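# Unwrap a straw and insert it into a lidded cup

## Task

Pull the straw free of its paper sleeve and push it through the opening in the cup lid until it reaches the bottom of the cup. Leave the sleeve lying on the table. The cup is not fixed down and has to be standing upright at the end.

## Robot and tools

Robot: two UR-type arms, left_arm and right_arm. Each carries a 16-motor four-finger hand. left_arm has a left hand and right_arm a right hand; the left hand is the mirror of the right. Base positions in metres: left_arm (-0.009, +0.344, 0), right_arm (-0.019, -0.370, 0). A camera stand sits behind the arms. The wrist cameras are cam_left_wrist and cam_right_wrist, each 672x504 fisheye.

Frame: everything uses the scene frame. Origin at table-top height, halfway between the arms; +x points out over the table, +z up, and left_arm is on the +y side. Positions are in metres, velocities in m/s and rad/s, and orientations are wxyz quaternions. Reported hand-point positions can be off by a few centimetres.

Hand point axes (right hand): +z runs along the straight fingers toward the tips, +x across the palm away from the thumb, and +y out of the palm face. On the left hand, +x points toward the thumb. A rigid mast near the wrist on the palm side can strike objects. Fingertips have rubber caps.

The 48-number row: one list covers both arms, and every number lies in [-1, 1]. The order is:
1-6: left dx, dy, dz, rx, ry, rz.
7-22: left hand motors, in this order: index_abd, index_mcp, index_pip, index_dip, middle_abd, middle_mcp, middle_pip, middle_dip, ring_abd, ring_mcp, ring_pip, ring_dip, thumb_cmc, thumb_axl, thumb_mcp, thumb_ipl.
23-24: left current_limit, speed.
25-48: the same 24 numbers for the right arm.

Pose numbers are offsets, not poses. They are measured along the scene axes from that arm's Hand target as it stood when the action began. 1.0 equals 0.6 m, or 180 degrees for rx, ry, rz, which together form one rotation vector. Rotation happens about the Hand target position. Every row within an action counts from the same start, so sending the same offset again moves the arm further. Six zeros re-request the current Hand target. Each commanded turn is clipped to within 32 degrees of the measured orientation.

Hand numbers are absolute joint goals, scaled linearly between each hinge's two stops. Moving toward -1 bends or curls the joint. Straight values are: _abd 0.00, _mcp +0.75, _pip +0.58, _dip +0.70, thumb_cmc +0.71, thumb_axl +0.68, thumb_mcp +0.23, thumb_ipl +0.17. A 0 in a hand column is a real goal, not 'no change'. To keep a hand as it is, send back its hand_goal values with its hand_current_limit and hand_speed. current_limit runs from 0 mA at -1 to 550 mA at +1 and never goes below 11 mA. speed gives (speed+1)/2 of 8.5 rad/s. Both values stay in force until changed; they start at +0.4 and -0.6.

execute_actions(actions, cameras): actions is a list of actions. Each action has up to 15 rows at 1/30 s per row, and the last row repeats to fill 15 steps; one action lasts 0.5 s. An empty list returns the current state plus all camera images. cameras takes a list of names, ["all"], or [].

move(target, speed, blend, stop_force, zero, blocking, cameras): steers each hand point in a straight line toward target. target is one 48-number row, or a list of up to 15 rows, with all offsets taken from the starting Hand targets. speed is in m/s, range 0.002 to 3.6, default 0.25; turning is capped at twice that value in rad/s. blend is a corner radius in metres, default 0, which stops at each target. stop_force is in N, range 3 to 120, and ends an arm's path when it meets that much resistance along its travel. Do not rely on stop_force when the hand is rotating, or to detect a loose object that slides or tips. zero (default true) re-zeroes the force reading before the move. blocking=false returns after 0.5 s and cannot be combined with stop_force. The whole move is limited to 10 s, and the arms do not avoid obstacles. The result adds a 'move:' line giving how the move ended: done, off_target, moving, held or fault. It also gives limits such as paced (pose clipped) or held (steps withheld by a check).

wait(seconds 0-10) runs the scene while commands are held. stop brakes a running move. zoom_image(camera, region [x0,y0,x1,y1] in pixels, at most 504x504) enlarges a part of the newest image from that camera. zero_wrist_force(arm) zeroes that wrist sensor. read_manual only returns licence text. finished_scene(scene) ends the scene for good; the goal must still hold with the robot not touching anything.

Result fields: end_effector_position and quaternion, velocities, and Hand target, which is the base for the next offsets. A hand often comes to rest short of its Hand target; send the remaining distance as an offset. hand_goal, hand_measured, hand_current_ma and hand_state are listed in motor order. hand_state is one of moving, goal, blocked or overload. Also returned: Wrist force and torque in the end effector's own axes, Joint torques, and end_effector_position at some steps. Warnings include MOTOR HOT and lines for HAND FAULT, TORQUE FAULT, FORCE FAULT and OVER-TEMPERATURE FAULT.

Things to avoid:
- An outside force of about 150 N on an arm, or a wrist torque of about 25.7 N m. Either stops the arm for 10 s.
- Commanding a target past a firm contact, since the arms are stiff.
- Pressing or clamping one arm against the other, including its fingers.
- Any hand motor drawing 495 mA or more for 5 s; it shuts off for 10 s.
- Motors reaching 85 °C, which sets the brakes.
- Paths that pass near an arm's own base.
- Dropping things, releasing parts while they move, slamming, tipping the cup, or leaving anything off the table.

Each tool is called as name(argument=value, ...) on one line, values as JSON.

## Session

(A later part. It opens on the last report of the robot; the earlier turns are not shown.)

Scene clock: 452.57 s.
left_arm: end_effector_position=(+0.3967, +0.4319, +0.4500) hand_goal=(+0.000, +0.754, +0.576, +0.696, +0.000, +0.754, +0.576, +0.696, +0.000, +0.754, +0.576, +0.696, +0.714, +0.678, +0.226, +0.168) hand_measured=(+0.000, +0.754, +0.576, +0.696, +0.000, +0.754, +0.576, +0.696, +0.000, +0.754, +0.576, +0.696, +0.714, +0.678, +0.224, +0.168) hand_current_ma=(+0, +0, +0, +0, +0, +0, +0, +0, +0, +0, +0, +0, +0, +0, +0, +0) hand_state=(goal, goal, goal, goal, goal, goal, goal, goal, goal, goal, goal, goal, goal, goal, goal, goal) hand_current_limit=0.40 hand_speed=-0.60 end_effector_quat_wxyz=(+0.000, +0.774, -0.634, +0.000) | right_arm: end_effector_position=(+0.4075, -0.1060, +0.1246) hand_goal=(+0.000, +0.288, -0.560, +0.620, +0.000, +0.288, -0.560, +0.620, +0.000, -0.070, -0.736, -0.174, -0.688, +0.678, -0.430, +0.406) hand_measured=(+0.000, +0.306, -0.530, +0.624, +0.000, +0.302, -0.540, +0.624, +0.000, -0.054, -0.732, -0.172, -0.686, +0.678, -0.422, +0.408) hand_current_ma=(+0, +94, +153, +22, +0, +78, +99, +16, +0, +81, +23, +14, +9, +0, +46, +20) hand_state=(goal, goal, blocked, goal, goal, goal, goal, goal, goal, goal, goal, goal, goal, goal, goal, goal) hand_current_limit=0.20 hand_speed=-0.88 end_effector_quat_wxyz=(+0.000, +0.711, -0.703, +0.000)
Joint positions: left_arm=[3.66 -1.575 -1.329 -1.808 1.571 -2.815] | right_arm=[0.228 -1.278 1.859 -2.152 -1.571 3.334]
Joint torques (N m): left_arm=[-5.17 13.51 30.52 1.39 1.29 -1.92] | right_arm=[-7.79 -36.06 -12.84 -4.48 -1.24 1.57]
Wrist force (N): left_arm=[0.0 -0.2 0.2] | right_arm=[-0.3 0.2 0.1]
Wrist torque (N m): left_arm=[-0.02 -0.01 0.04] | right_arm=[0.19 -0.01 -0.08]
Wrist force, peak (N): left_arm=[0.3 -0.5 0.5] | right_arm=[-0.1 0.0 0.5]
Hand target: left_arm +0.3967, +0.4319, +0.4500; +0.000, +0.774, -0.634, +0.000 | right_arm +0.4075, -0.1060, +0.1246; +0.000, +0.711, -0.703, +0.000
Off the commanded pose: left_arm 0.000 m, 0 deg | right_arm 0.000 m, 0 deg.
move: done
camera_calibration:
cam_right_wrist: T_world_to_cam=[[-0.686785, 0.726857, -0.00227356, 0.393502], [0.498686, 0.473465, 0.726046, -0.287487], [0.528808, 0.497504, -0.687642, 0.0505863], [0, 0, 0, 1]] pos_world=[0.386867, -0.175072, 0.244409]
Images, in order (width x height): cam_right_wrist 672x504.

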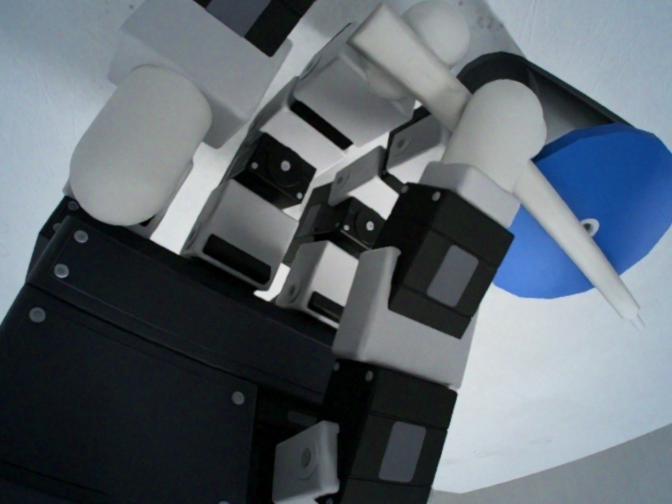

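move(target=[[0,0,0,0,0,0,0,0.754,0.576,0.696,0,0.754,0.576,0.696,0,0.754,0.576,0.696,0.714,0.678,0.226,0.168,0.4,-0.6,0,0,0,0,0,0,0,0.27,-0.62,0.60,0,0.27,-0.62,0.60,0,-0.07,-0.737,-0.174,-0.689,0.677,-0.46,0.39,0.2,-0.88],[0,0,0,0,0,0,0,0.754,0.576,0.696,0,0.754,0.576,0.696,0,0.754,0.576,0.696,0.714,0.678,0.226,0.168,0.4,-0.6,0,0,0.1,0,0,0,0,0.27,-0.62,0.60,0,0.27,-0.62,0.60,0,-0.07,-0.737,-0.174,-0.689,0.677,-0.46,0.39,0.2,-0.88]], speed=0.08, cameras=["all"])

Scene clock: 460.97 s.
left_arm: end_effector_position=(+0.3967, +0.4319, +0.4500) hand_goal=(+0.000, +0.754, +0.576, +0.696, +0.000, +0.754, +0.576, +0.696, +0.000, +0.754, +0.576, +0.696, +0.714, +0.678, +0.226, +0.168) hand_measured=(+0.000, +0.754, +0.576, +0.696, +0.000, +0.754, +0.576, +0.696, +0.000, +0.754, +0.576, +0.696, +0.714, +0.678, +0.224, +0.168) hand_current_ma=(+0, +0, +0, +0, +0, +0, +0, +0, +0, +0, +0, +0, +0, +0, +0, +0) hand_state=(goal, goal, goal, goal, goal, goal, goal, goal, goal, goal, goal, goal, goal, goal, goal, goal) hand_current_limit=0.40 hand_speed=-0.60 end_effector_quat_wxyz=(+0.000, +0.774, -0.634, +0.000) | right_arm: end_effector_position=(+0.4075, -0.1060, +0.1845) hand_goal=(+0.000, +0.270, -0.620, +0.600, +0.000, +0.270, -0.620, +0.600, +0.000, -0.070, -0.736, -0.174, -0.688, +0.678, -0.460, +0.390) hand_measured=(+0.000, +0.310, -0.558, +0.620, +0.000, +0.304, -0.570, +0.614, +0.000, -0.054, -0.732, -0.172, -0.686, +0.678, -0.422, +0.408) hand_current_ma=(+0, +211, +313, +105, +0, +180, +254, +71, +0, +81, +23, +14, +9, +0, +242, +124) hand_state=(goal, blocked, blocked, blocked, goal, blocked, blocked, goal, goal, goal, goal, goal, goal, goal, blocked, goal) hand_current_limit=0.20 hand_speed=-0.88 end_effector_quat_wxyz=(+0.000, +0.711, -0.703, +0.000)
Joint positions: left_arm=[3.66 -1.575 -1.329 -1.808 1.571 -2.815] | right_arm=[0.228 -1.348 1.777 -1.999 -1.571 3.335]
Joint torques (N m): left_arm=[-5.32 13.49 30.01 1.41 1.27 -2.06] | right_arm=[5.24 -36.33 -28.59 0.36 -1.1 -1.16]
Wrist force (N): left_arm=[0.3 0.0 0.0] | right_arm=[-0.2 0.1 0.2]
Wrist torque (N m): left_arm=[0.02 -0.05 0.06] | right_arm=[0.18 -0.02 -0.07]
Wrist force, peak (N): left_arm=[-0.1 -0.1 0.6] | right_arm=[-0.1 -0.1 0.8]
Hand target: left_arm +0.3967, +0.4319, +0.4500; +0.000, +0.774, -0.634, +0.000 | right_arm +0.4075, -0.1060, +0.1846; +0.000, +0.711, -0.703, +0.000
Off the commanded pose: left_arm 0.000 m, 0 deg | right_arm 0.000 m, 0 deg.
move: done
camera_calibration:
cam_left_wrist: T_world_to_cam=[[0.449097, 0.89314, -0.0247512, -0.579693], [0.612341, -0.287494, 0.736469, -0.497274], [0.650654, -0.345903, -0.676018, 0.326221], [0, 0, 0, 1]] pos_world=[0.352583, 0.487625, 0.572411]
cam_right_wrist: T_world_to_cam=[[-0.686714, 0.726925, -0.00217239, 0.393592], [0.498783, 0.473362, 0.726047, -0.331032], [0.52881, 0.497503, -0.687642, 0.091775], [0, 0, 0, 1]] pos_world=[0.386867, -0.175072, 0.304308]

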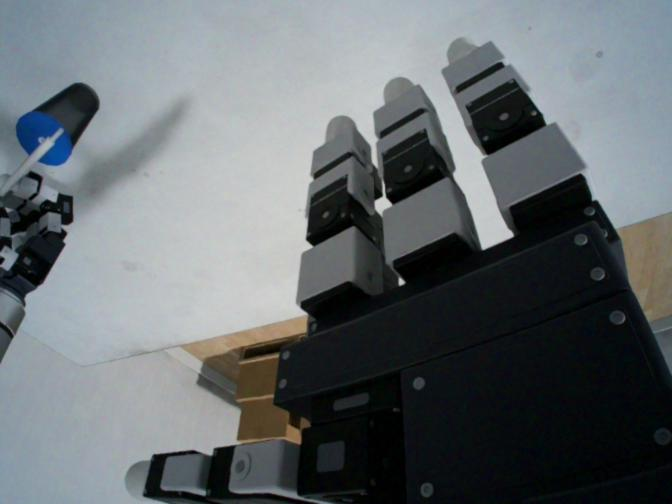

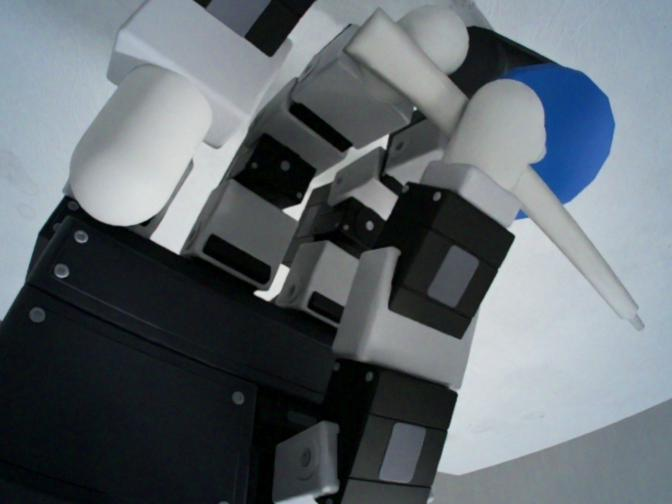

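zoom_image(camera="cam_left_wrist", region=[0, 80, 120, 220])

zoom_image(camera="cam_right_wrist", region=[470, 140, 672, 360])

Scaled by 3.600 from the camera's 672x504 image, which has a finer 960x720 frame.

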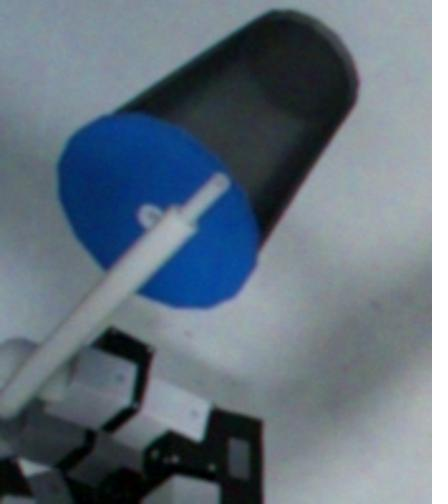

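Scaled by 2.291 from the camera's 672x504 image, which has a finer 960x720 frame.

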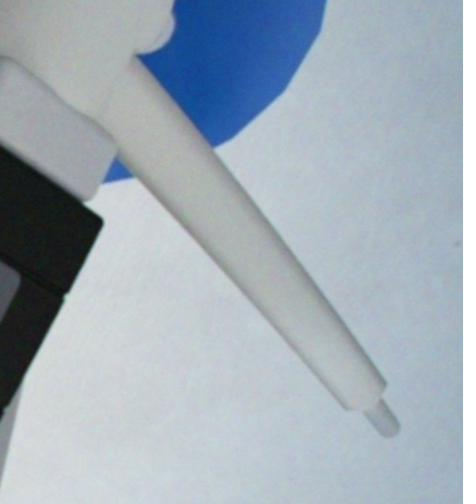

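move(target=[[-0.0795,-0.7277,0.0147,0.2970,-0.5528,-0.6009,0,0.89,-0.08,0.406,0,0.754,0.3,0.5,0,0.754,0.3,0.5,-0.491,0.677,-0.281,0.438,0.2,-0.7,0.1042,0.01,0.109,0.4718,-0.1954,-0.1954,0,0.27,-0.62,0.60,0,0.27,-0.62,0.60,0,-0.07,-0.737,-0.174,-0.689,0.677,-0.46,0.39,0.2,-0.88]], speed=0.2, cameras=["all"])

Scene clock: 601.70 s.
left_arm: end_effector_position=(+0.3490, -0.0047, +0.4588) hand_goal=(+0.000, +0.890, -0.080, +0.406, +0.000, +0.754, +0.300, +0.500, +0.000, +0.754, +0.300, +0.500, -0.490, +0.678, -0.280, +0.438) hand_measured=(+0.000, +0.888, -0.078, +0.410, +0.002, +0.752, +0.302, +0.502, +0.002, +0.752, +0.302, +0.502, -0.484, +0.678, -0.280, +0.436) hand_current_ma=(+0, +0, +0, +0, +0, +0, +0, +0, +0, +0, +0, +0, +1, +0, +0, +0) hand_state=(goal, goal, goal, goal, goal, goal, goal, goal, goal, goal, goal, goal, goal, goal, goal, goal) hand_current_limit=0.20 hand_speed=-0.70 end_effector_quat_wxyz=(+0.653, +0.271, +0.653, -0.270) | right_arm: end_effector_position=(+0.4700, -0.1000, +0.2500) hand_goal=(+0.000, +0.270, -0.620, +0.600, +0.000, +0.270, -0.620, +0.600, +0.000, -0.070, -0.736, -0.174, -0.688, +0.678, -0.460, +0.390) hand_measured=(+0.000, +0.310, -0.572, +0.620, +0.000, +0.304, -0.570, +0.614, +0.000, -0.068, -0.734, -0.172, -0.688, +0.678, -0.422, +0.408) hand_current_ma=(+0, +211, +244, +105, -2, +180, +251, +71, +0, +13, +13, +14, +1, +0, +249, +124) hand_state=(goal, blocked, blocked, blocked, goal, blocked, blocked, goal, goal, goal, goal, goal, goal, goal, blocked, goal) hand_current_limit=0.20 hand_speed=-0.88 end_effector_quat_wxyz=(+0.655, -0.275, +0.652, +0.267)
Joint positions: left_arm=[2.559 -1.353 -2.311 0.522 1.363 -1.57] | right_arm=[-0.204 -0.934 2.211 -4.418 -0.558 4.7]
Joint torques (N m): left_arm=[9.21 1.2 9.49 4.1 -1.16 2.34] | right_arm=[6.96 -23.16 -14.42 -3.81 -1.36 1.88]
Wrist force (N): left_arm=[1.6 -0.7 1.1] | right_arm=[-1.8 1.8 0.9]
Wrist torque (N m): left_arm=[-0.15 -0.14 -0.02] | right_arm=[0.12 0.23 -0.42]
Wrist force, peak (N): left_arm=[1.8 -1.1 1.4] | right_arm=[-1.8 2.0 1.0]
Hand target: left_arm +0.3490, -0.0047, +0.4588; +0.653, +0.271, +0.653, -0.270 | right_arm +0.4701, -0.1000, +0.2500; +0.655, -0.274, +0.652, +0.267
Off the commanded pose: left_arm 0.000 m, 0 deg | right_arm 0.000 m, 0 deg.
move: done
camera_calibration:
cam_left_wrist: T_world_to_cam=[[-0.418088, -0.454593, 0.786478, -0.243998], [-0.90519, 0.135686, -0.402766, 0.454146], [0.0763808, -0.880304, -0.468221, 0.314798], [0, 0, 0, 1]] pos_world=[0.285031, 0.104577, 0.522208]
cam_right_wrist: T_world_to_cam=[[-0.484059, 0.487317, 0.72678, 0.130904], [-0.1605, -0.865927, 0.473719, -0.173567], [0.86019, 0.11266, 0.497374, -0.389738], [0, 0, 0, 1]] pos_world=[0.370756, -0.17018, 0.180929]

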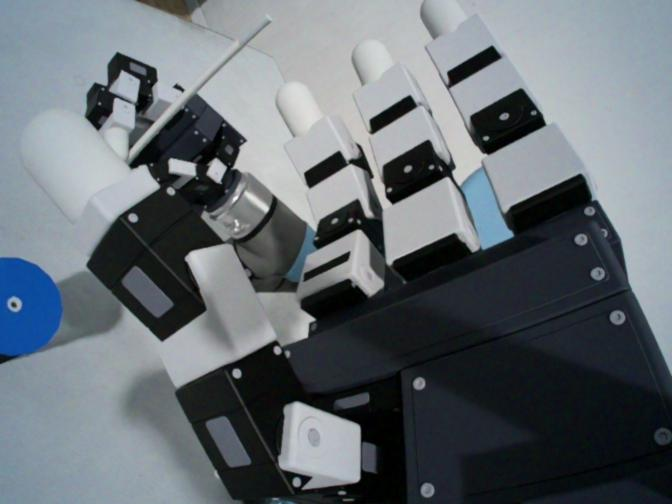

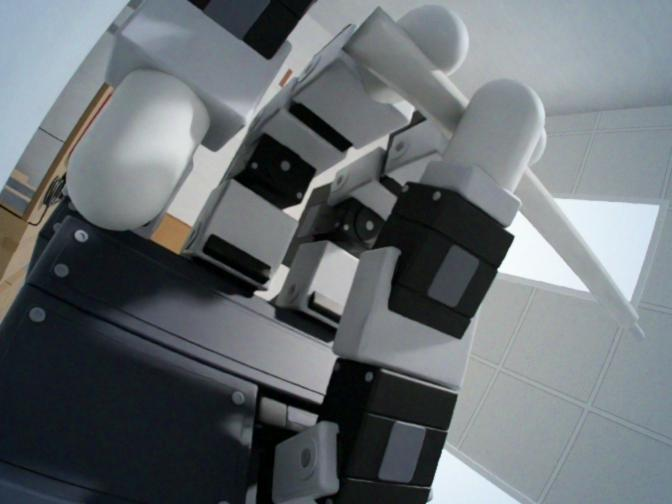

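zoom_image(camera="cam_left_wrist", region=[100, 0, 300, 180])

zoom_image(camera="cam_left_wrist", region=[0, 250, 120, 370])

Scaled by 2.520 from the camera's 672x504 image, which has a finer 960x720 frame.

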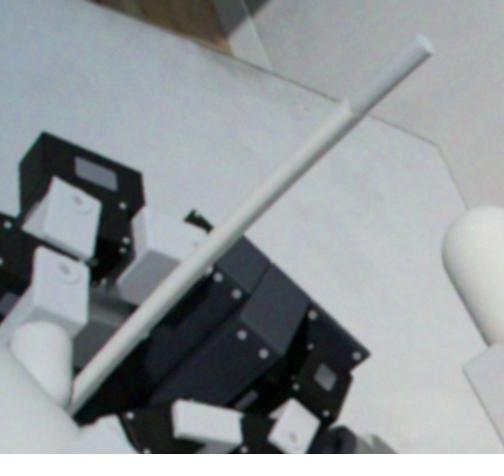

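Scaled by 4.200 from the camera's 672x504 image, which has a finer 960x720 frame.

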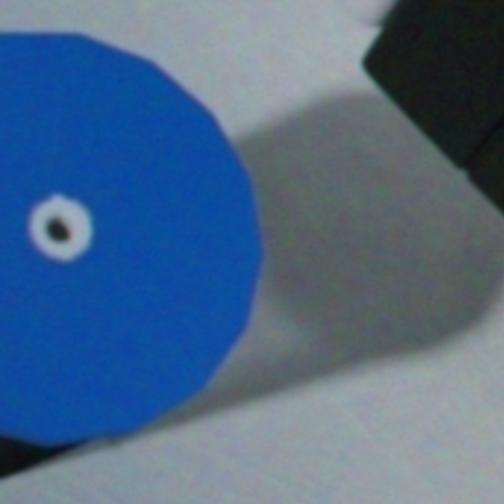

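move(target=[[0.1296,-0.1296,-0.0033,0,0,0,0,0.89,-0.08,0.406,0,0.754,0.3,0.5,0,0.754,0.3,0.5,-0.491,0.677,-0.281,0.438,0.2,-0.7,0,0,0,0,0,0,0,0.27,-0.62,0.60,0,0.27,-0.62,0.60,0,-0.07,-0.737,-0.174,-0.689,0.677,-0.46,0.39,0.2,-0.88]], speed=0.12, cameras=["cam_left_wrist"])

zoom_image(camera="cam_left_wrist", region=[80, 0, 380, 225])

Scene clock: 630.57 s.
left_arm: end_effector_position=(+0.4266, -0.0824, +0.4569) hand_goal=(+0.000, +0.890, -0.080, +0.406, +0.000, +0.754, +0.300, +0.500, +0.000, +0.754, +0.300, +0.500, -0.490, +0.678, -0.280, +0.438) hand_measured=(+0.000, +0.888, -0.078, +0.410, +0.002, +0.752, +0.302, +0.502, +0.002, +0.752, +0.302, +0.502, -0.484, +0.678, -0.280, +0.436) hand_current_ma=(+0, +0, +0, +0, +0, +0, +0, +0, +0, +0, +0, +0, +1, +0, +0, +0) hand_state=(goal, goal, goal, goal, goal, goal, goal, goal, goal, goal, goal, goal, goal, goal, goal, goal) hand_current_limit=0.20 hand_speed=-0.70 end_effector_quat_wxyz=(+0.653, +0.271, +0.653, -0.270) | right_arm: end_effector_position=(+0.4701, -0.1000, +0.2500) hand_goal=(+0.000, +0.270, -0.620, +0.600, +0.000, +0.270, -0.620, +0.600, +0.000, -0.070, -0.736, -0.174, -0.688, +0.678, -0.460, +0.390) hand_measured=(+0.000, +0.310, -0.572, +0.620, +0.000, +0.304, -0.570, +0.614, +0.000, -0.068, -0.734, -0.172, -0.688, +0.678, -0.422, +0.408) hand_current_ma=(+0, +211, +244, +105, -2, +180, +251, +71, +0, +13, +13, +14, +1, +0, +249, +124) hand_state=(goal, blocked, blocked, blocked, goal, blocked, blocked, goal, goal, goal, goal, goal, goal, goal, blocked, goal) hand_current_limit=0.20 hand_speed=-0.88 end_effector_quat_wxyz=(+0.655, -0.274, +0.652, +0.267)
Joint positions: left_arm=[2.496 -1.644 -2.052 0.554 1.426 -1.57] | right_arm=[-0.204 -0.934 2.211 -4.419 -0.558 4.701]
Joint torques (N m): left_arm=[-10.11 12.03 28.06 0.31 1.29 0.49] | right_arm=[8.44 -24.03 -14.76 -3.57 -1.4 1.77]
Wrist force (N): left_arm=[1.5 -0.5 1.0] | right_arm=[-1.8 1.9 0.8]
Wrist torque (N m): left_arm=[-0.12 -0.13 -0.03] | right_arm=[0.15 0.24 -0.42]
Wrist force, peak (N): left_arm=[1.8 -0.8 1.8] | right_arm=[-1.8 2.3 0.9]
Hand target: left_arm +0.4268, -0.0825, +0.4569; +0.653, +0.271, +0.653, -0.270 | right_arm +0.4701, -0.1000, +0.2500; +0.655, -0.274, +0.652, +0.267
Off the commanded pose: left_arm 0.000 m, 0 deg | right_arm 0.000 m, 0 deg.
move: done
camera_calibration:
cam_left_wrist: T_world_to_cam=[[-0.41828, -0.454562, 0.786394, -0.245148], [-0.905101, 0.135784, -0.402932, 0.534268], [0.0763787, -0.880304, -0.468221, 0.239527], [0, 0, 0, 1]] pos_world=[0.362732, 0.026877, 0.520209]
Images, in order (width x height): cam_left_wrist 672x504.

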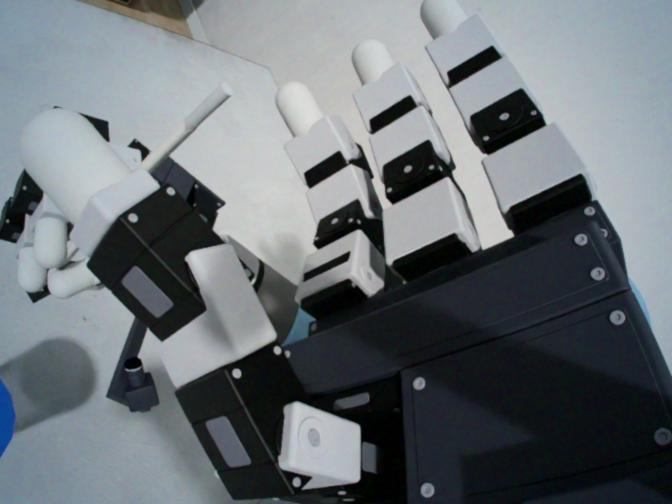

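Scaled by 1.680 from the camera's 672x504 image, which has a finer 960x720 frame.

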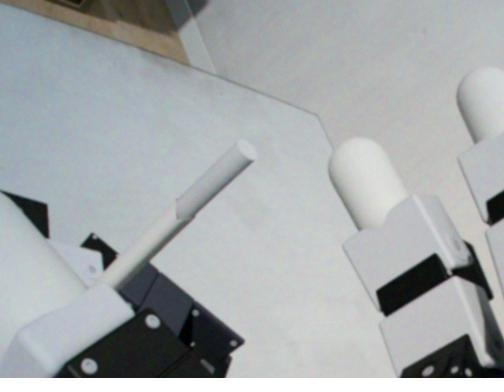

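move(target=[[0.0444,-0.0444,-0.0033,0,0,0,0,0.89,-0.08,0.406,0,0.754,0.3,0.5,0,0.754,0.3,0.5,-0.491,0.677,-0.281,0.438,0.2,-0.7,0,0,0,0,0,0,0,0.27,-0.62,0.60,0,0.27,-0.62,0.60,0,-0.07,-0.737,-0.174,-0.689,0.677,-0.46,0.39,0.2,-0.88],[0.0444,-0.0444,-0.0033,0,0,0,0,0.288,-0.25,0.65,0,0.754,0.3,0.5,0,0.754,0.3,0.5,-0.491,0.677,-0.281,0.438,0.2,-0.8,0,0,0,0,0,0,0,0.27,-0.62,0.60,0,0.27,-0.62,0.60,0,-0.07,-0.737,-0.174,-0.689,0.677,-0.46,0.39,0.2,-0.88]], speed=0.1, cameras=["cam_left_wrist"])

zoom_image(camera="cam_left_wrist", region=[0, 40, 300, 265])

Scene clock: 659.67 s.
left_arm: end_effector_position=(+0.4534, -0.1091, +0.4549) hand_goal=(+0.000, +0.288, -0.250, +0.650, +0.000, +0.754, +0.300, +0.500, +0.000, +0.754, +0.300, +0.500, -0.490, +0.678, -0.280, +0.438) hand_measured=(+0.000, +0.290, -0.248, +0.646, +0.002, +0.752, +0.302, +0.502, +0.002, +0.752, +0.302, +0.502, -0.484, +0.678, -0.280, +0.436) hand_current_ma=(+0, +0, +0, +0, +0, +0, +0, +0, +0, +0, +0, +0, +1, +0, +0, +0) hand_state=(goal, goal, goal, goal, goal, goal, goal, goal, goal, goal, goal, goal, goal, goal, goal, goal) hand_current_limit=0.20 hand_speed=-0.80 end_effector_quat_wxyz=(+0.653, +0.271, +0.653, -0.270) | right_arm: end_effector_position=(+0.4701, -0.1000, +0.2500) hand_goal=(+0.000, +0.270, -0.620, +0.600, +0.000, +0.270, -0.620, +0.600, +0.000, -0.070, -0.736, -0.174, -0.688, +0.678, -0.460, +0.390) hand_measured=(+0.000, +0.310, -0.572, +0.620, +0.000, +0.304, -0.570, +0.614, +0.000, -0.068, -0.734, -0.172, -0.688, +0.678, -0.422, +0.408) hand_current_ma=(+0, +211, +244, +105, -2, +180, +251, +71, +0, +13, +13, +14, +1, +0, +249, +124) hand_state=(goal, blocked, blocked, blocked, goal, blocked, blocked, goal, goal, goal, goal, goal, goal, goal, blocked, goal) hand_current_limit=0.20 hand_speed=-0.88 end_effector_quat_wxyz=(+0.655, -0.274, +0.652, +0.267)
Joint positions: left_arm=[2.482 -1.734 -1.955 0.547 1.439 -1.57] | right_arm=[-0.204 -0.934 2.211 -4.419 -0.558 4.701]
Joint torques (N m): left_arm=[-8.58 17.12 25.57 0.05 1.24 -2.27] | right_arm=[7.69 -23.43 -14.49 -3.68 -1.46 1.82]
Wrist force (N): left_arm=[1.5 -0.5 1.3] | right_arm=[-1.8 2.1 0.8]
Wrist torque (N m): left_arm=[-0.14 -0.15 -0.06] | right_arm=[0.16 0.24 -0.41]
Wrist force, peak (N): left_arm=[1.6 -0.4 1.9] | right_arm=[-2.0 2.2 0.9]
Hand target: left_arm +0.4534, -0.1091, +0.4549; +0.653, +0.271, +0.653, -0.270 | right_arm +0.4701, -0.1000, +0.2500; +0.655, -0.274, +0.652, +0.267
Off the commanded pose: left_arm 0.000 m, 0 deg | right_arm 0.000 m, 0 deg.
move: done
camera_calibration:
cam_left_wrist: T_world_to_cam=[[-0.418238, -0.454569, 0.786412, -0.244615], [-0.905121, 0.135762, -0.402896, 0.561256], [0.0763791, -0.880304, -0.468221, 0.212959], [0, 0, 0, 1]] pos_world=[0.389432, 0.0000770001, 0.518209]
Images, in order (width x height): cam_left_wrist 672x504.

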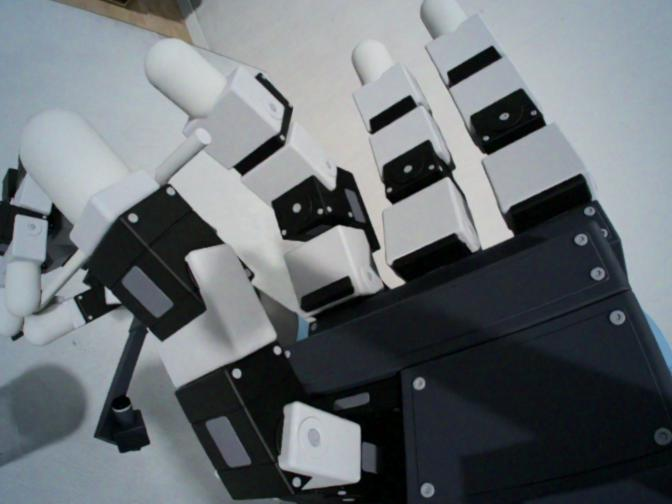

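Scaled by 1.680 from the camera's 672x504 image, which has a finer 960x720 frame.

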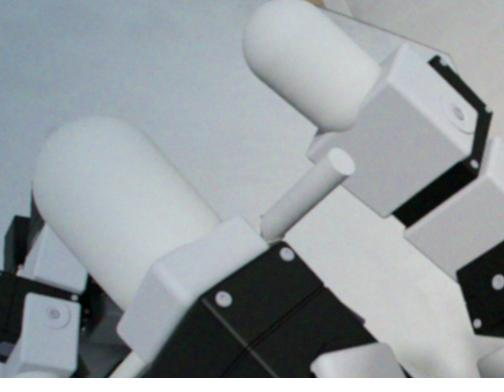

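move(target=[[-0.0047,-0.0047,0,0,0,0,0,0.288,-0.25,0.65,0,0.754,0.3,0.5,0,0.754,0.3,0.5,-0.491,0.677,-0.281,0.438,0.2,-0.8,0,0,0,0,0,0,0,0.27,-0.62,0.60,0,0.27,-0.62,0.60,0,-0.07,-0.737,-0.174,-0.689,0.677,-0.46,0.39,0.2,-0.88],[-0.0047,-0.0047,0,0,0,0,0,0.288,-0.46,0.65,0,0.754,0.3,0.5,0,0.754,0.3,0.5,-0.491,0.677,-0.40,0.405,0.2,-0.88,0,0,0,0,0,0,0,0.27,-0.62,0.60,0,0.27,-0.62,0.60,0,-0.07,-0.737,-0.174,-0.689,0.677,-0.46,0.39,0.2,-0.88]], speed=0.1, cameras=["cam_left_wrist"])

zoom_image(camera="cam_left_wrist", region=[0, 40, 300, 265])

Scene clock: 672.93 s.
left_arm: end_effector_position=(+0.4506, -0.1119, +0.4549) hand_goal=(+0.000, +0.288, -0.460, +0.650, +0.000, +0.754, +0.300, +0.500, +0.000, +0.754, +0.300, +0.500, -0.490, +0.678, -0.400, +0.406) hand_measured=(+0.000, +0.290, -0.458, +0.646, +0.002, +0.752, +0.302, +0.502, +0.002, +0.752, +0.302, +0.502, -0.484, +0.680, -0.398, +0.408) hand_current_ma=(+0, +0, +0, +0, +0, +0, +0, +0, +0, +0, +0, +0, +1, +0, +0, +0) hand_state=(goal, goal, goal, goal, goal, goal, goal, goal, goal, goal, goal, goal, goal, goal, goal, goal) hand_current_limit=0.20 hand_speed=-0.88 end_effector_quat_wxyz=(+0.653, +0.271, +0.653, -0.270) | right_arm: end_effector_position=(+0.4701, -0.1000, +0.2500) hand_goal=(+0.000, +0.270, -0.620, +0.600, +0.000, +0.270, -0.620, +0.600, +0.000, -0.070, -0.736, -0.174, -0.688, +0.678, -0.460, +0.390) hand_measured=(+0.000, +0.310, -0.572, +0.620, +0.000, +0.304, -0.570, +0.614, +0.000, -0.068, -0.734, -0.172, -0.688, +0.678, -0.422, +0.408) hand_current_ma=(+0, +211, +244, +105, -2, +180, +251, +71, +0, +13, +13, +14, +1, +0, +249, +124) hand_state=(goal, blocked, blocked, blocked, goal, blocked, blocked, goal, goal, goal, goal, goal, goal, goal, blocked, goal) hand_current_limit=0.20 hand_speed=-0.88 end_effector_quat_wxyz=(+0.655, -0.274, +0.652, +0.267)
Joint positions: left_arm=[2.472 -1.735 -1.953 0.546 1.449 -1.57] | right_arm=[-0.204 -0.934 2.211 -4.419 -0.558 4.701]
Joint torques (N m): left_arm=[-9.91 17.29 26.4 0.15 1.34 -2.27] | right_arm=[6.72 -22.83 -13.46 -3.51 -1.54 1.73]
Wrist force (N): left_arm=[1.6 -0.7 1.4] | right_arm=[-2.0 2.3 0.7]
Wrist torque (N m): left_arm=[-0.16 -0.17 -0.05] | right_arm=[0.20 0.26 -0.42]
Wrist force, peak (N): left_arm=[1.5 -0.8 1.6] | right_arm=[-1.9 2.3 0.8]
Hand target: left_arm +0.4506, -0.1119, +0.4549; +0.653, +0.271, +0.653, -0.270 | right_arm +0.4701, -0.1000, +0.2500; +0.655, -0.274, +0.652, +0.267
Off the commanded pose: left_arm 0.000 m, 0 deg | right_arm 0.000 m, 0 deg.
move: done
camera_calibration:
cam_left_wrist: T_world_to_cam=[[-0.418238, -0.454569, 0.786412, -0.247059], [-0.905121, 0.135762, -0.402896, 0.559102], [0.0763791, -0.880304, -0.468221, 0.210708], [0, 0, 0, 1]] pos_world=[0.386632, -0.002723, 0.518209]
Images, in order (width x height): cam_left_wrist 672x504.

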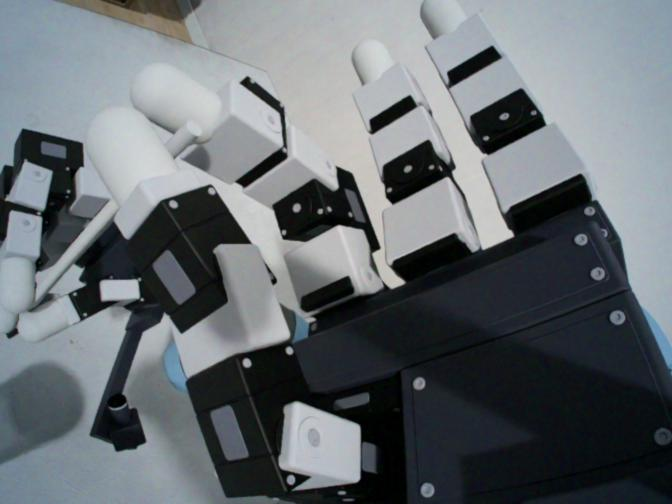

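Scaled by 1.680 from the camera's 672x504 image, which has a finer 960x720 frame.

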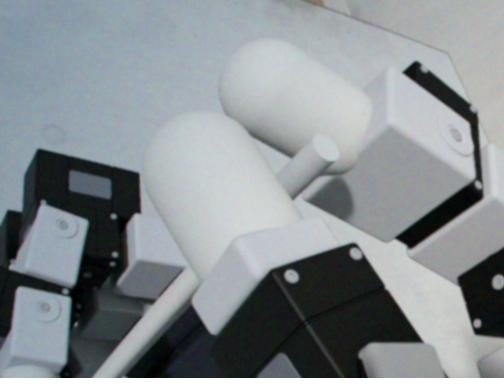

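move(target=[[-0.0052,-0.0052,0,0,0,0,0,0.288,-0.46,0.65,0,0.754,0.3,0.5,0,0.754,0.3,0.5,-0.491,0.677,-0.40,0.405,0.2,-0.88,0,0,0,0,0,0,0,0.27,-0.62,0.60,0,0.27,-0.62,0.60,0,-0.07,-0.737,-0.174,-0.689,0.677,-0.46,0.39,0.2,-0.88],[-0.0052,-0.0052,0,0,0,0,0,0.288,-0.56,0.62,0,0.754,0.3,0.5,0,0.754,0.3,0.5,-0.491,0.677,-0.43,0.405,0.2,-0.88,0,0,0,0,0,0,0,0.27,-0.62,0.60,0,0.27,-0.62,0.60,0,-0.07,-0.737,-0.174,-0.689,0.677,-0.46,0.39,0.2,-0.88]], speed=0.1, cameras=["cam_left_wrist"])

zoom_image(camera="cam_left_wrist", region=[0, 40, 300, 265])

Scene clock: 683.77 s.
left_arm: end_effector_position=(+0.4475, -0.1151, +0.4549) hand_goal=(+0.000, +0.288, -0.560, +0.620, +0.000, +0.754, +0.300, +0.500, +0.000, +0.754, +0.300, +0.500, -0.490, +0.678, -0.430, +0.406) hand_measured=(+0.000, +0.298, -0.530, +0.626, +0.002, +0.752, +0.302, +0.502, +0.002, +0.752, +0.302, +0.502, -0.484, +0.680, -0.428, +0.408) hand_current_ma=(+0, +2, +18, +1, +0, +0, +0, +0, +0, +0, +0, +0, +1, +0, +0, +0) hand_state=(goal, goal, blocked, goal, goal, goal, goal, goal, goal, goal, goal, goal, goal, goal, goal, goal) hand_current_limit=0.20 hand_speed=-0.88 end_effector_quat_wxyz=(+0.653, +0.271, +0.653, -0.270) | right_arm: end_effector_position=(+0.4701, -0.1000, +0.2500) hand_goal=(+0.000, +0.270, -0.620, +0.600, +0.000, +0.270, -0.620, +0.600, +0.000, -0.070, -0.736, -0.174, -0.688, +0.678, -0.460, +0.390) hand_measured=(+0.000, +0.272, -0.618, +0.604, +0.000, +0.274, -0.616, +0.602, +0.000, -0.068, -0.734, -0.172, -0.694, +0.676, -0.456, +0.392) hand_current_ma=(-1, +13, +15, +15, -2, +19, +19, +14, -1, +11, +12, +14, -28, -10, +26, +15) hand_state=(goal, goal, goal, goal, goal, goal, goal, goal, goal, goal, goal, goal, goal, goal, goal, goal) hand_current_limit=0.20 hand_speed=-0.88 end_effector_quat_wxyz=(+0.655, -0.274, +0.652, +0.267)
Joint positions: left_arm=[2.461 -1.737 -1.95 0.546 1.46 -1.57] | right_arm=[-0.204 -0.934 2.211 -4.419 -0.558 4.701]
Joint torques (N m): left_arm=[-8.48 16.81 26.98 0.25 1.36 -2.28] | right_arm=[7.34 -24.81 -14.7 -3.47 -1.24 1.81]
Wrist force (N): left_arm=[1.5 -0.7 1.0] | right_arm=[-1.7 1.9 0.7]
Wrist torque (N m): left_arm=[-0.14 -0.16 -0.05] | right_arm=[0.15 0.21 -0.41]
Wrist force, peak (N): left_arm=[1.7 -0.7 1.5] | right_arm=[-2.0 2.3 0.9]
Hand target: left_arm +0.4475, -0.1151, +0.4549; +0.653, +0.271, +0.653, -0.270 | right_arm +0.4701, -0.1000, +0.2500; +0.655, -0.274, +0.652, +0.267
Off the commanded pose: left_arm 0.000 m, 0 deg | right_arm 0.000 m, 0 deg.
move: done
camera_calibration:
cam_left_wrist: T_world_to_cam=[[-0.418238, -0.454569, 0.786412, -0.249765], [-0.905121, 0.135762, -0.402896, 0.556717], [0.0763791, -0.880304, -0.468221, 0.208216], [0, 0, 0, 1]] pos_world=[0.383532, -0.005823, 0.518209]
Images, in order (width x height): cam_left_wrist 672x504.

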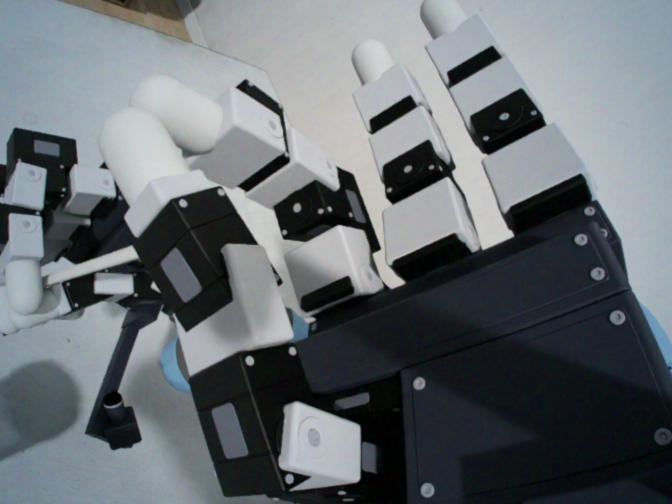

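Scaled by 1.680 from the camera's 672x504 image, which has a finer 960x720 frame.

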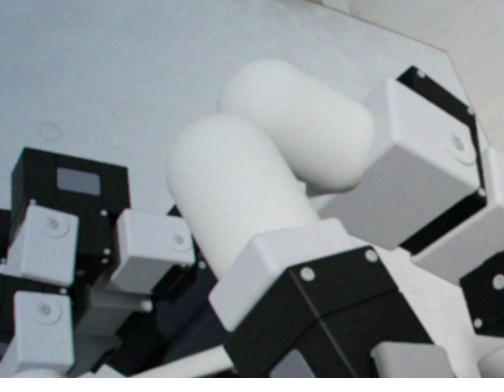

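wait(seconds=0, cameras=["all"])

zoom_image(camera="cam_left_wrist", region=[0, 100, 200, 350])

zoom_image(camera="cam_right_wrist", region=[300, 0, 672, 360])

Scene clock: 688.37 s.
left_arm: end_effector_position=(+0.4475, -0.1151, +0.4549) hand_goal=(+0.000, +0.288, -0.560, +0.620, +0.000, +0.754, +0.300, +0.500, +0.000, +0.754, +0.300, +0.500, -0.490, +0.678, -0.430, +0.406) hand_measured=(+0.000, +0.298, -0.530, +0.626, +0.002, +0.752, +0.302, +0.502, +0.002, +0.752, +0.302, +0.502, -0.484, +0.680, -0.428, +0.408) hand_current_ma=(+0, +2, +18, +1, +0, +0, +0, +0, +0, +0, +0, +0, +1, +0, +0, +0) hand_state=(goal, goal, blocked, goal, goal, goal, goal, goal, goal, goal, goal, goal, goal, goal, goal, goal) hand_current_limit=0.20 hand_speed=-0.88 end_effector_quat_wxyz=(+0.653, +0.271, +0.653, -0.270) | right_arm: end_effector_position=(+0.4701, -0.1000, +0.2500) hand_goal=(+0.000, +0.270, -0.620, +0.600, +0.000, +0.270, -0.620, +0.600, +0.000, -0.070, -0.736, -0.174, -0.688, +0.678, -0.460, +0.390) hand_measured=(+0.000, +0.272, -0.618, +0.604, +0.000, +0.274, -0.616, +0.602, +0.000, -0.068, -0.734, -0.172, -0.694, +0.676, -0.456, +0.392) hand_current_ma=(-1, +13, +15, +15, -2, +18, +18, +13, -1, +11, +12, +14, -27, -9, +25, +14) hand_state=(goal, goal, goal, goal, goal, goal, goal, goal, goal, goal, goal, goal, goal, goal, goal, goal) hand_current_limit=0.20 hand_speed=-0.88 end_effector_quat_wxyz=(+0.655, -0.274, +0.652, +0.267)
Joint positions: left_arm=[2.461 -1.737 -1.95 0.546 1.46 -1.57] | right_arm=[-0.204 -0.934 2.211 -4.419 -0.558 4.701]
Joint torques (N m): left_arm=[-10.55 17.9 26.71 0.43 1.34 -2.18] | right_arm=[7.15 -29.95 -14.02 -3.58 0.02 1.8]
Wrist force (N): left_arm=[1.2 -0.6 1.1] | right_arm=[-1.6 2.0 0.6]
Wrist torque (N m): left_arm=[-0.13 -0.11 -0.08] | right_arm=[0.17 0.20 -0.40]
Wrist force, peak (N): left_arm=[1.8 -0.5 1.3] | right_arm=[-1.9 2.3 0.8]
Hand target: left_arm +0.4475, -0.1151, +0.4549; +0.653, +0.271, +0.653, -0.270 | right_arm +0.4701, -0.1000, +0.2500; +0.655, -0.274, +0.652, +0.267
Off the commanded pose: left_arm 0.000 m, 0 deg | right_arm 0.000 m, 0 deg.
camera_calibration:
cam_left_wrist: T_world_to_cam=[[-0.418238, -0.454569, 0.786412, -0.249765], [-0.905121, 0.135762, -0.402896, 0.556717], [0.0763791, -0.880304, -0.468221, 0.208216], [0, 0, 0, 1]] pos_world=[0.383532, -0.005823, 0.518209]
cam_right_wrist: T_world_to_cam=[[-0.484101, 0.487188, 0.726839, 0.130887], [-0.160633, -0.866025, 0.473495, -0.173492], [0.860142, 0.112465, 0.497502, -0.389776], [0, 0, 0, 1]] pos_world=[0.370756, -0.170179, 0.180928]

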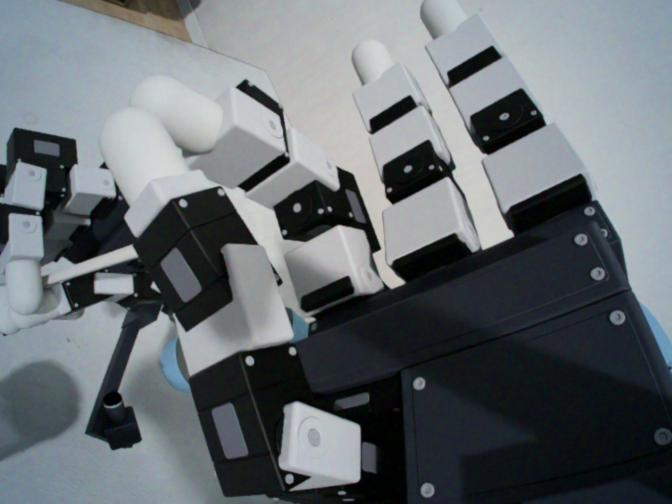

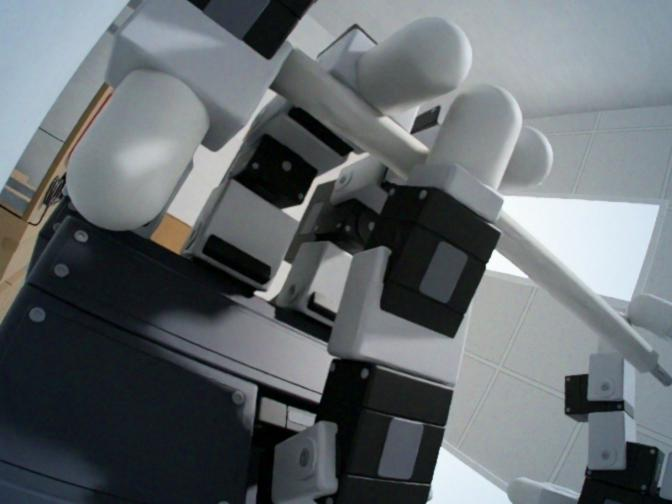

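Scaled by 2.016 from the camera's 672x504 image, which has a finer 960x720 frame.

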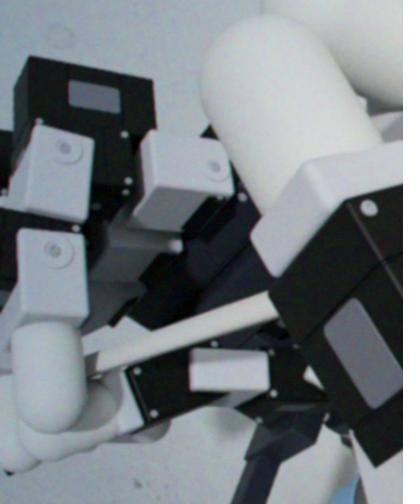

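Scaled by 1.355 from the camera's 672x504 image, which has a finer 960x720 frame.

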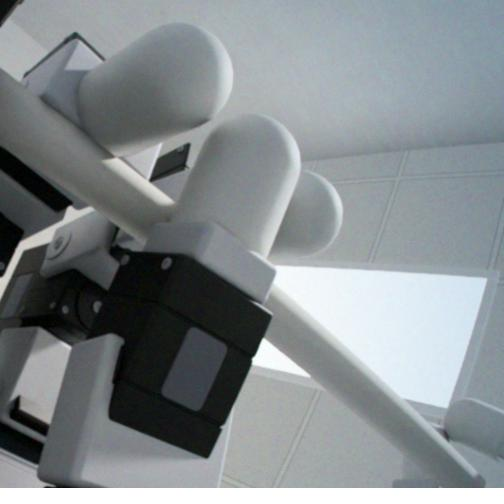

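move(target=[[0,0,0,0,0,0,0,0.288,-0.25,0.65,0,0.754,0.3,0.5,0,0.754,0.3,0.5,-0.491,0.677,-0.281,0.438,0.2,-0.88,0,0,0,0,0,0,0,0.27,-0.62,0.60,0,0.27,-0.62,0.60,0,-0.07,-0.737,-0.174,-0.689,0.677,-0.46,0.39,0.2,-0.88]], speed=0.1, cameras=["all"])

zoom_image(camera="cam_left_wrist", region=[0, 60, 300, 330])

zoom_image(camera="cam_right_wrist", region=[200, 0, 672, 400])

Scene clock: 780.23 s.
left_arm: end_effector_position=(+0.4475, -0.1151, +0.4549) hand_goal=(+0.000, +0.288, -0.250, +0.650, +0.000, +0.754, +0.300, +0.500, +0.000, +0.754, +0.300, +0.500, -0.490, +0.678, -0.280, +0.438) hand_measured=(+0.000, +0.290, -0.252, +0.646, +0.002, +0.752, +0.302, +0.502, +0.002, +0.752, +0.302, +0.502, -0.484, +0.680, -0.282, +0.436) hand_current_ma=(+0, +0, +0, +0, +0, +0, +0, +0, +0, +0, +0, +0, +1, +0, +0, +0) hand_state=(goal, goal, goal, goal, goal, goal, goal, goal, goal, goal, goal, goal, goal, goal, goal, goal) hand_current_limit=0.20 hand_speed=-0.88 end_effector_quat_wxyz=(+0.653, +0.271, +0.653, -0.270) | right_arm: end_effector_position=(+0.4701, -0.1000, +0.2500) hand_goal=(+0.000, +0.270, -0.620, +0.600, +0.000, +0.270, -0.620, +0.600, +0.000, -0.070, -0.736, -0.174, -0.688, +0.678, -0.460, +0.390) hand_measured=(+0.000, +0.272, -0.618, +0.604, +0.000, +0.274, -0.616, +0.602, +0.000, -0.068, -0.734, -0.172, -0.694, +0.676, -0.456, +0.392) hand_current_ma=(-1, +13, +15, +15, -2, +18, +18, +13, -1, +11, +12, +14, -27, -9, +25, +14) hand_state=(goal, goal, goal, goal, goal, goal, goal, goal, goal, goal, goal, goal, goal, goal, goal, goal) hand_current_limit=0.20 hand_speed=-0.88 end_effector_quat_wxyz=(+0.655, -0.274, +0.652, +0.267)
Joint positions: left_arm=[2.461 -1.737 -1.95 0.546 1.46 -1.57] | right_arm=[-0.204 -0.934 2.211 -4.419 -0.558 4.701]
Joint torques (N m): left_arm=[-9.75 17.5 27.07 0.27 1.35 -2.28] | right_arm=[7.06 -36.01 -13.34 -3.5 0.69 1.66]
Wrist force (N): left_arm=[1.4 -0.7 1.3] | right_arm=[-1.6 2.2 0.8]
Wrist torque (N m): left_arm=[-0.17 -0.15 -0.06] | right_arm=[0.19 0.20 -0.40]
Wrist force, peak (N): left_arm=[1.7 -0.5 1.5] | right_arm=[-1.9 2.2 1.0]
Hand target: left_arm +0.4475, -0.1151, +0.4549; +0.653, +0.271, +0.653, -0.270 | right_arm +0.4701, -0.1000, +0.2500; +0.655, -0.274, +0.652, +0.267
Off the commanded pose: left_arm 0.000 m, 0 deg | right_arm 0.000 m, 0 deg.
move: done
camera_calibration:
cam_left_wrist: T_world_to_cam=[[-0.418238, -0.454569, 0.786412, -0.249765], [-0.905121, 0.135762, -0.402896, 0.556717], [0.0763791, -0.880304, -0.468221, 0.208216], [0, 0, 0, 1]] pos_world=[0.383532, -0.005823, 0.518209]
cam_right_wrist: T_world_to_cam=[[-0.484101, 0.487188, 0.726839, 0.130887], [-0.160633, -0.866025, 0.473495, -0.173492], [0.860142, 0.112465, 0.497502, -0.389776], [0, 0, 0, 1]] pos_world=[0.370756, -0.170179, 0.180928]

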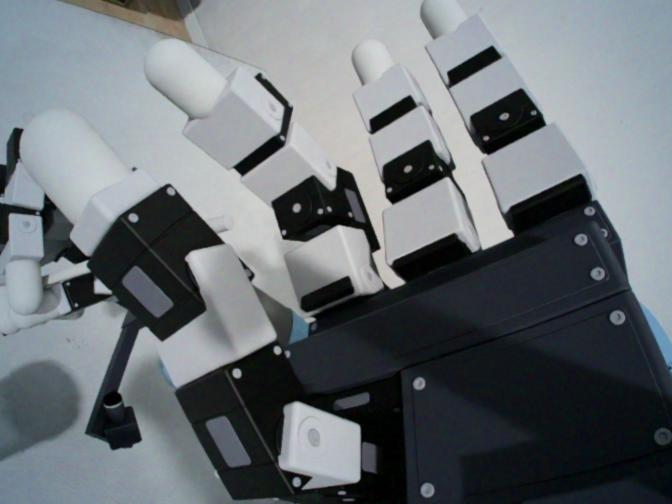

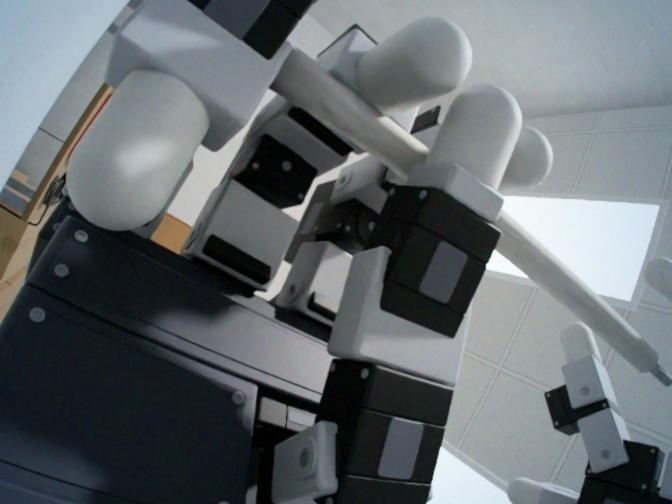

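Scaled by 1.680 from the camera's 672x504 image, which has a finer 960x720 frame.

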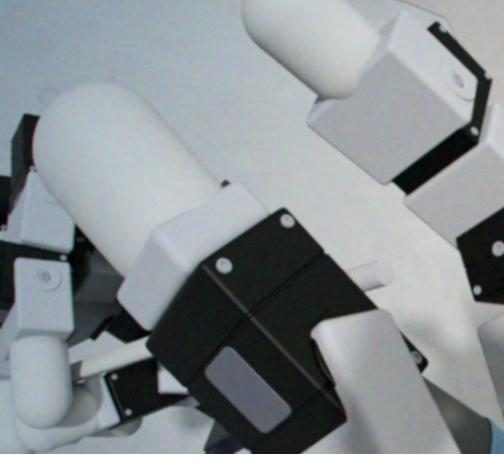

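Scaled by 1.068 from the camera's 672x504 image, which has a finer 960x720 frame.

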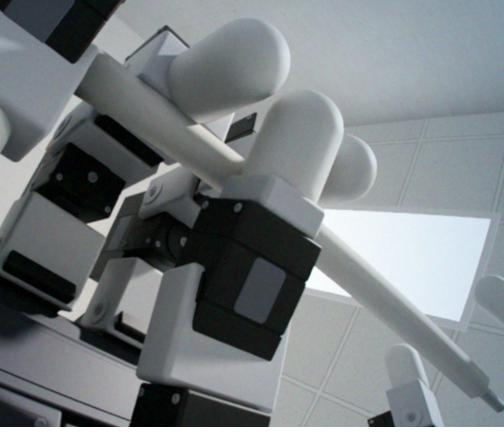

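execute_actions(actions=[], cameras=["all"])

Scene clock: 806.73 s.
left_arm: end_effector_position=(+0.4475, -0.1151, +0.4549) hand_goal=(+0.000, +0.288, -0.250, +0.650, +0.000, +0.754, +0.300, +0.500, +0.000, +0.754, +0.300, +0.500, -0.490, +0.678, -0.280, +0.438) hand_measured=(+0.000, +0.290, -0.252, +0.646, +0.002, +0.752, +0.302, +0.502, +0.002, +0.752, +0.302, +0.502, -0.484, +0.680, -0.282, +0.436) hand_current_ma=(+0, +0, +0, +0, +0, +0, +0, +0, +0, +0, +0, +0, +1, +0, +0, +0) hand_state=(goal, goal, goal, goal, goal, goal, goal, goal, goal, goal, goal, goal, goal, goal, goal, goal) hand_current_limit=0.20 hand_speed=-0.88 end_effector_quat_wxyz=(+0.653, +0.271, +0.653, -0.270) | right_arm: end_effector_position=(+0.4701, -0.1000, +0.2500) hand_goal=(+0.000, +0.270, -0.620, +0.600, +0.000, +0.270, -0.620, +0.600, +0.000, -0.070, -0.736, -0.174, -0.688, +0.678, -0.460, +0.390) hand_measured=(+0.000, +0.272, -0.618, +0.604, +0.000, +0.274, -0.616, +0.602, +0.000, -0.068, -0.734, -0.172, -0.694, +0.676, -0.456, +0.392) hand_current_ma=(-1, +13, +15, +15, -2, +18, +18, +13, -1, +11, +12, +14, -27, -9, +25, +14) hand_state=(goal, goal, goal, goal, goal, goal, goal, goal, goal, goal, goal, goal, goal, goal, goal, goal) hand_current_limit=0.20 hand_speed=-0.88 end_effector_quat_wxyz=(+0.655, -0.274, +0.652, +0.267)
Joint positions: left_arm=[2.461 -1.737 -1.95 0.546 1.46 -1.57] | right_arm=[-0.204 -0.934 2.211 -4.419 -0.558 4.701]
Joint velocities: within noise
Joint torques (N m): left_arm=[-9.54 17.23 26.73 0.18 1.14 -2.24] | right_arm=[6.94 -35.42 -13.18 -3.52 0.69 1.5]
Motor temperatures (°C): left_arm=[36 32 33 40 37 40] | right_arm=[31 35 33 41 35 36]
Wrist force (N): left_arm=[1.5 -0.3 1.0] | right_arm=[-1.7 1.9 1.0]
Wrist torque (N m): left_arm=[-0.09 -0.16 -0.07] | right_arm=[0.13 0.21 -0.41]
Wrist force, peak (N): left_arm=[1.9 -0.4 1.2] | right_arm=[-1.8 2.3 1.1]
Hand target: left_arm +0.4475, -0.1151, +0.4549; +0.653, +0.271, +0.653, -0.270 | right_arm +0.4701, -0.1000, +0.2500; +0.655, -0.274, +0.652, +0.267
Off the commanded pose: left_arm 0.000 m, 0 deg | right_arm 0.000 m, 0 deg.
camera_calibration:
cam_left_wrist: T_world_to_cam=[[-0.418238, -0.454569, 0.786412, -0.249765], [-0.905121, 0.135762, -0.402896, 0.556717], [0.0763791, -0.880304, -0.468221, 0.208216], [0, 0, 0, 1]] pos_world=[0.383532, -0.005823, 0.518209]
cam_right_wrist: T_world_to_cam=[[-0.484101, 0.487188, 0.726839, 0.130887], [-0.160633, -0.866025, 0.473495, -0.173492], [0.860142, 0.112465, 0.497502, -0.389776], [0, 0, 0, 1]] pos_world=[0.370756, -0.170179, 0.180928]

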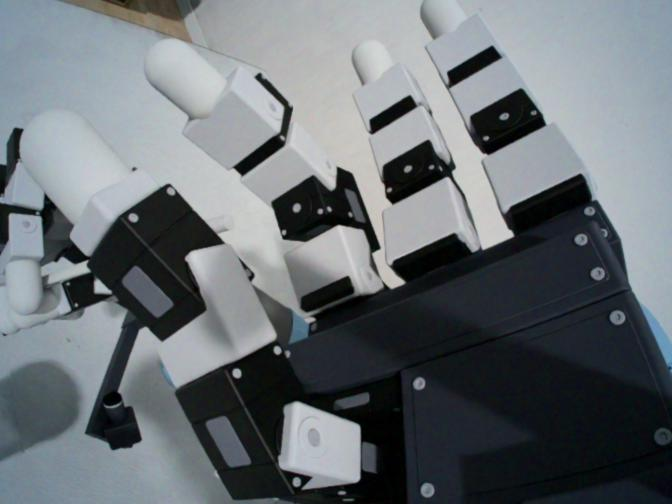

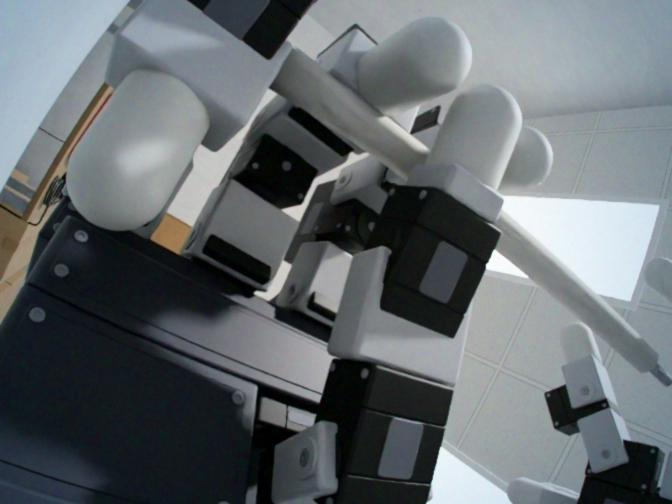

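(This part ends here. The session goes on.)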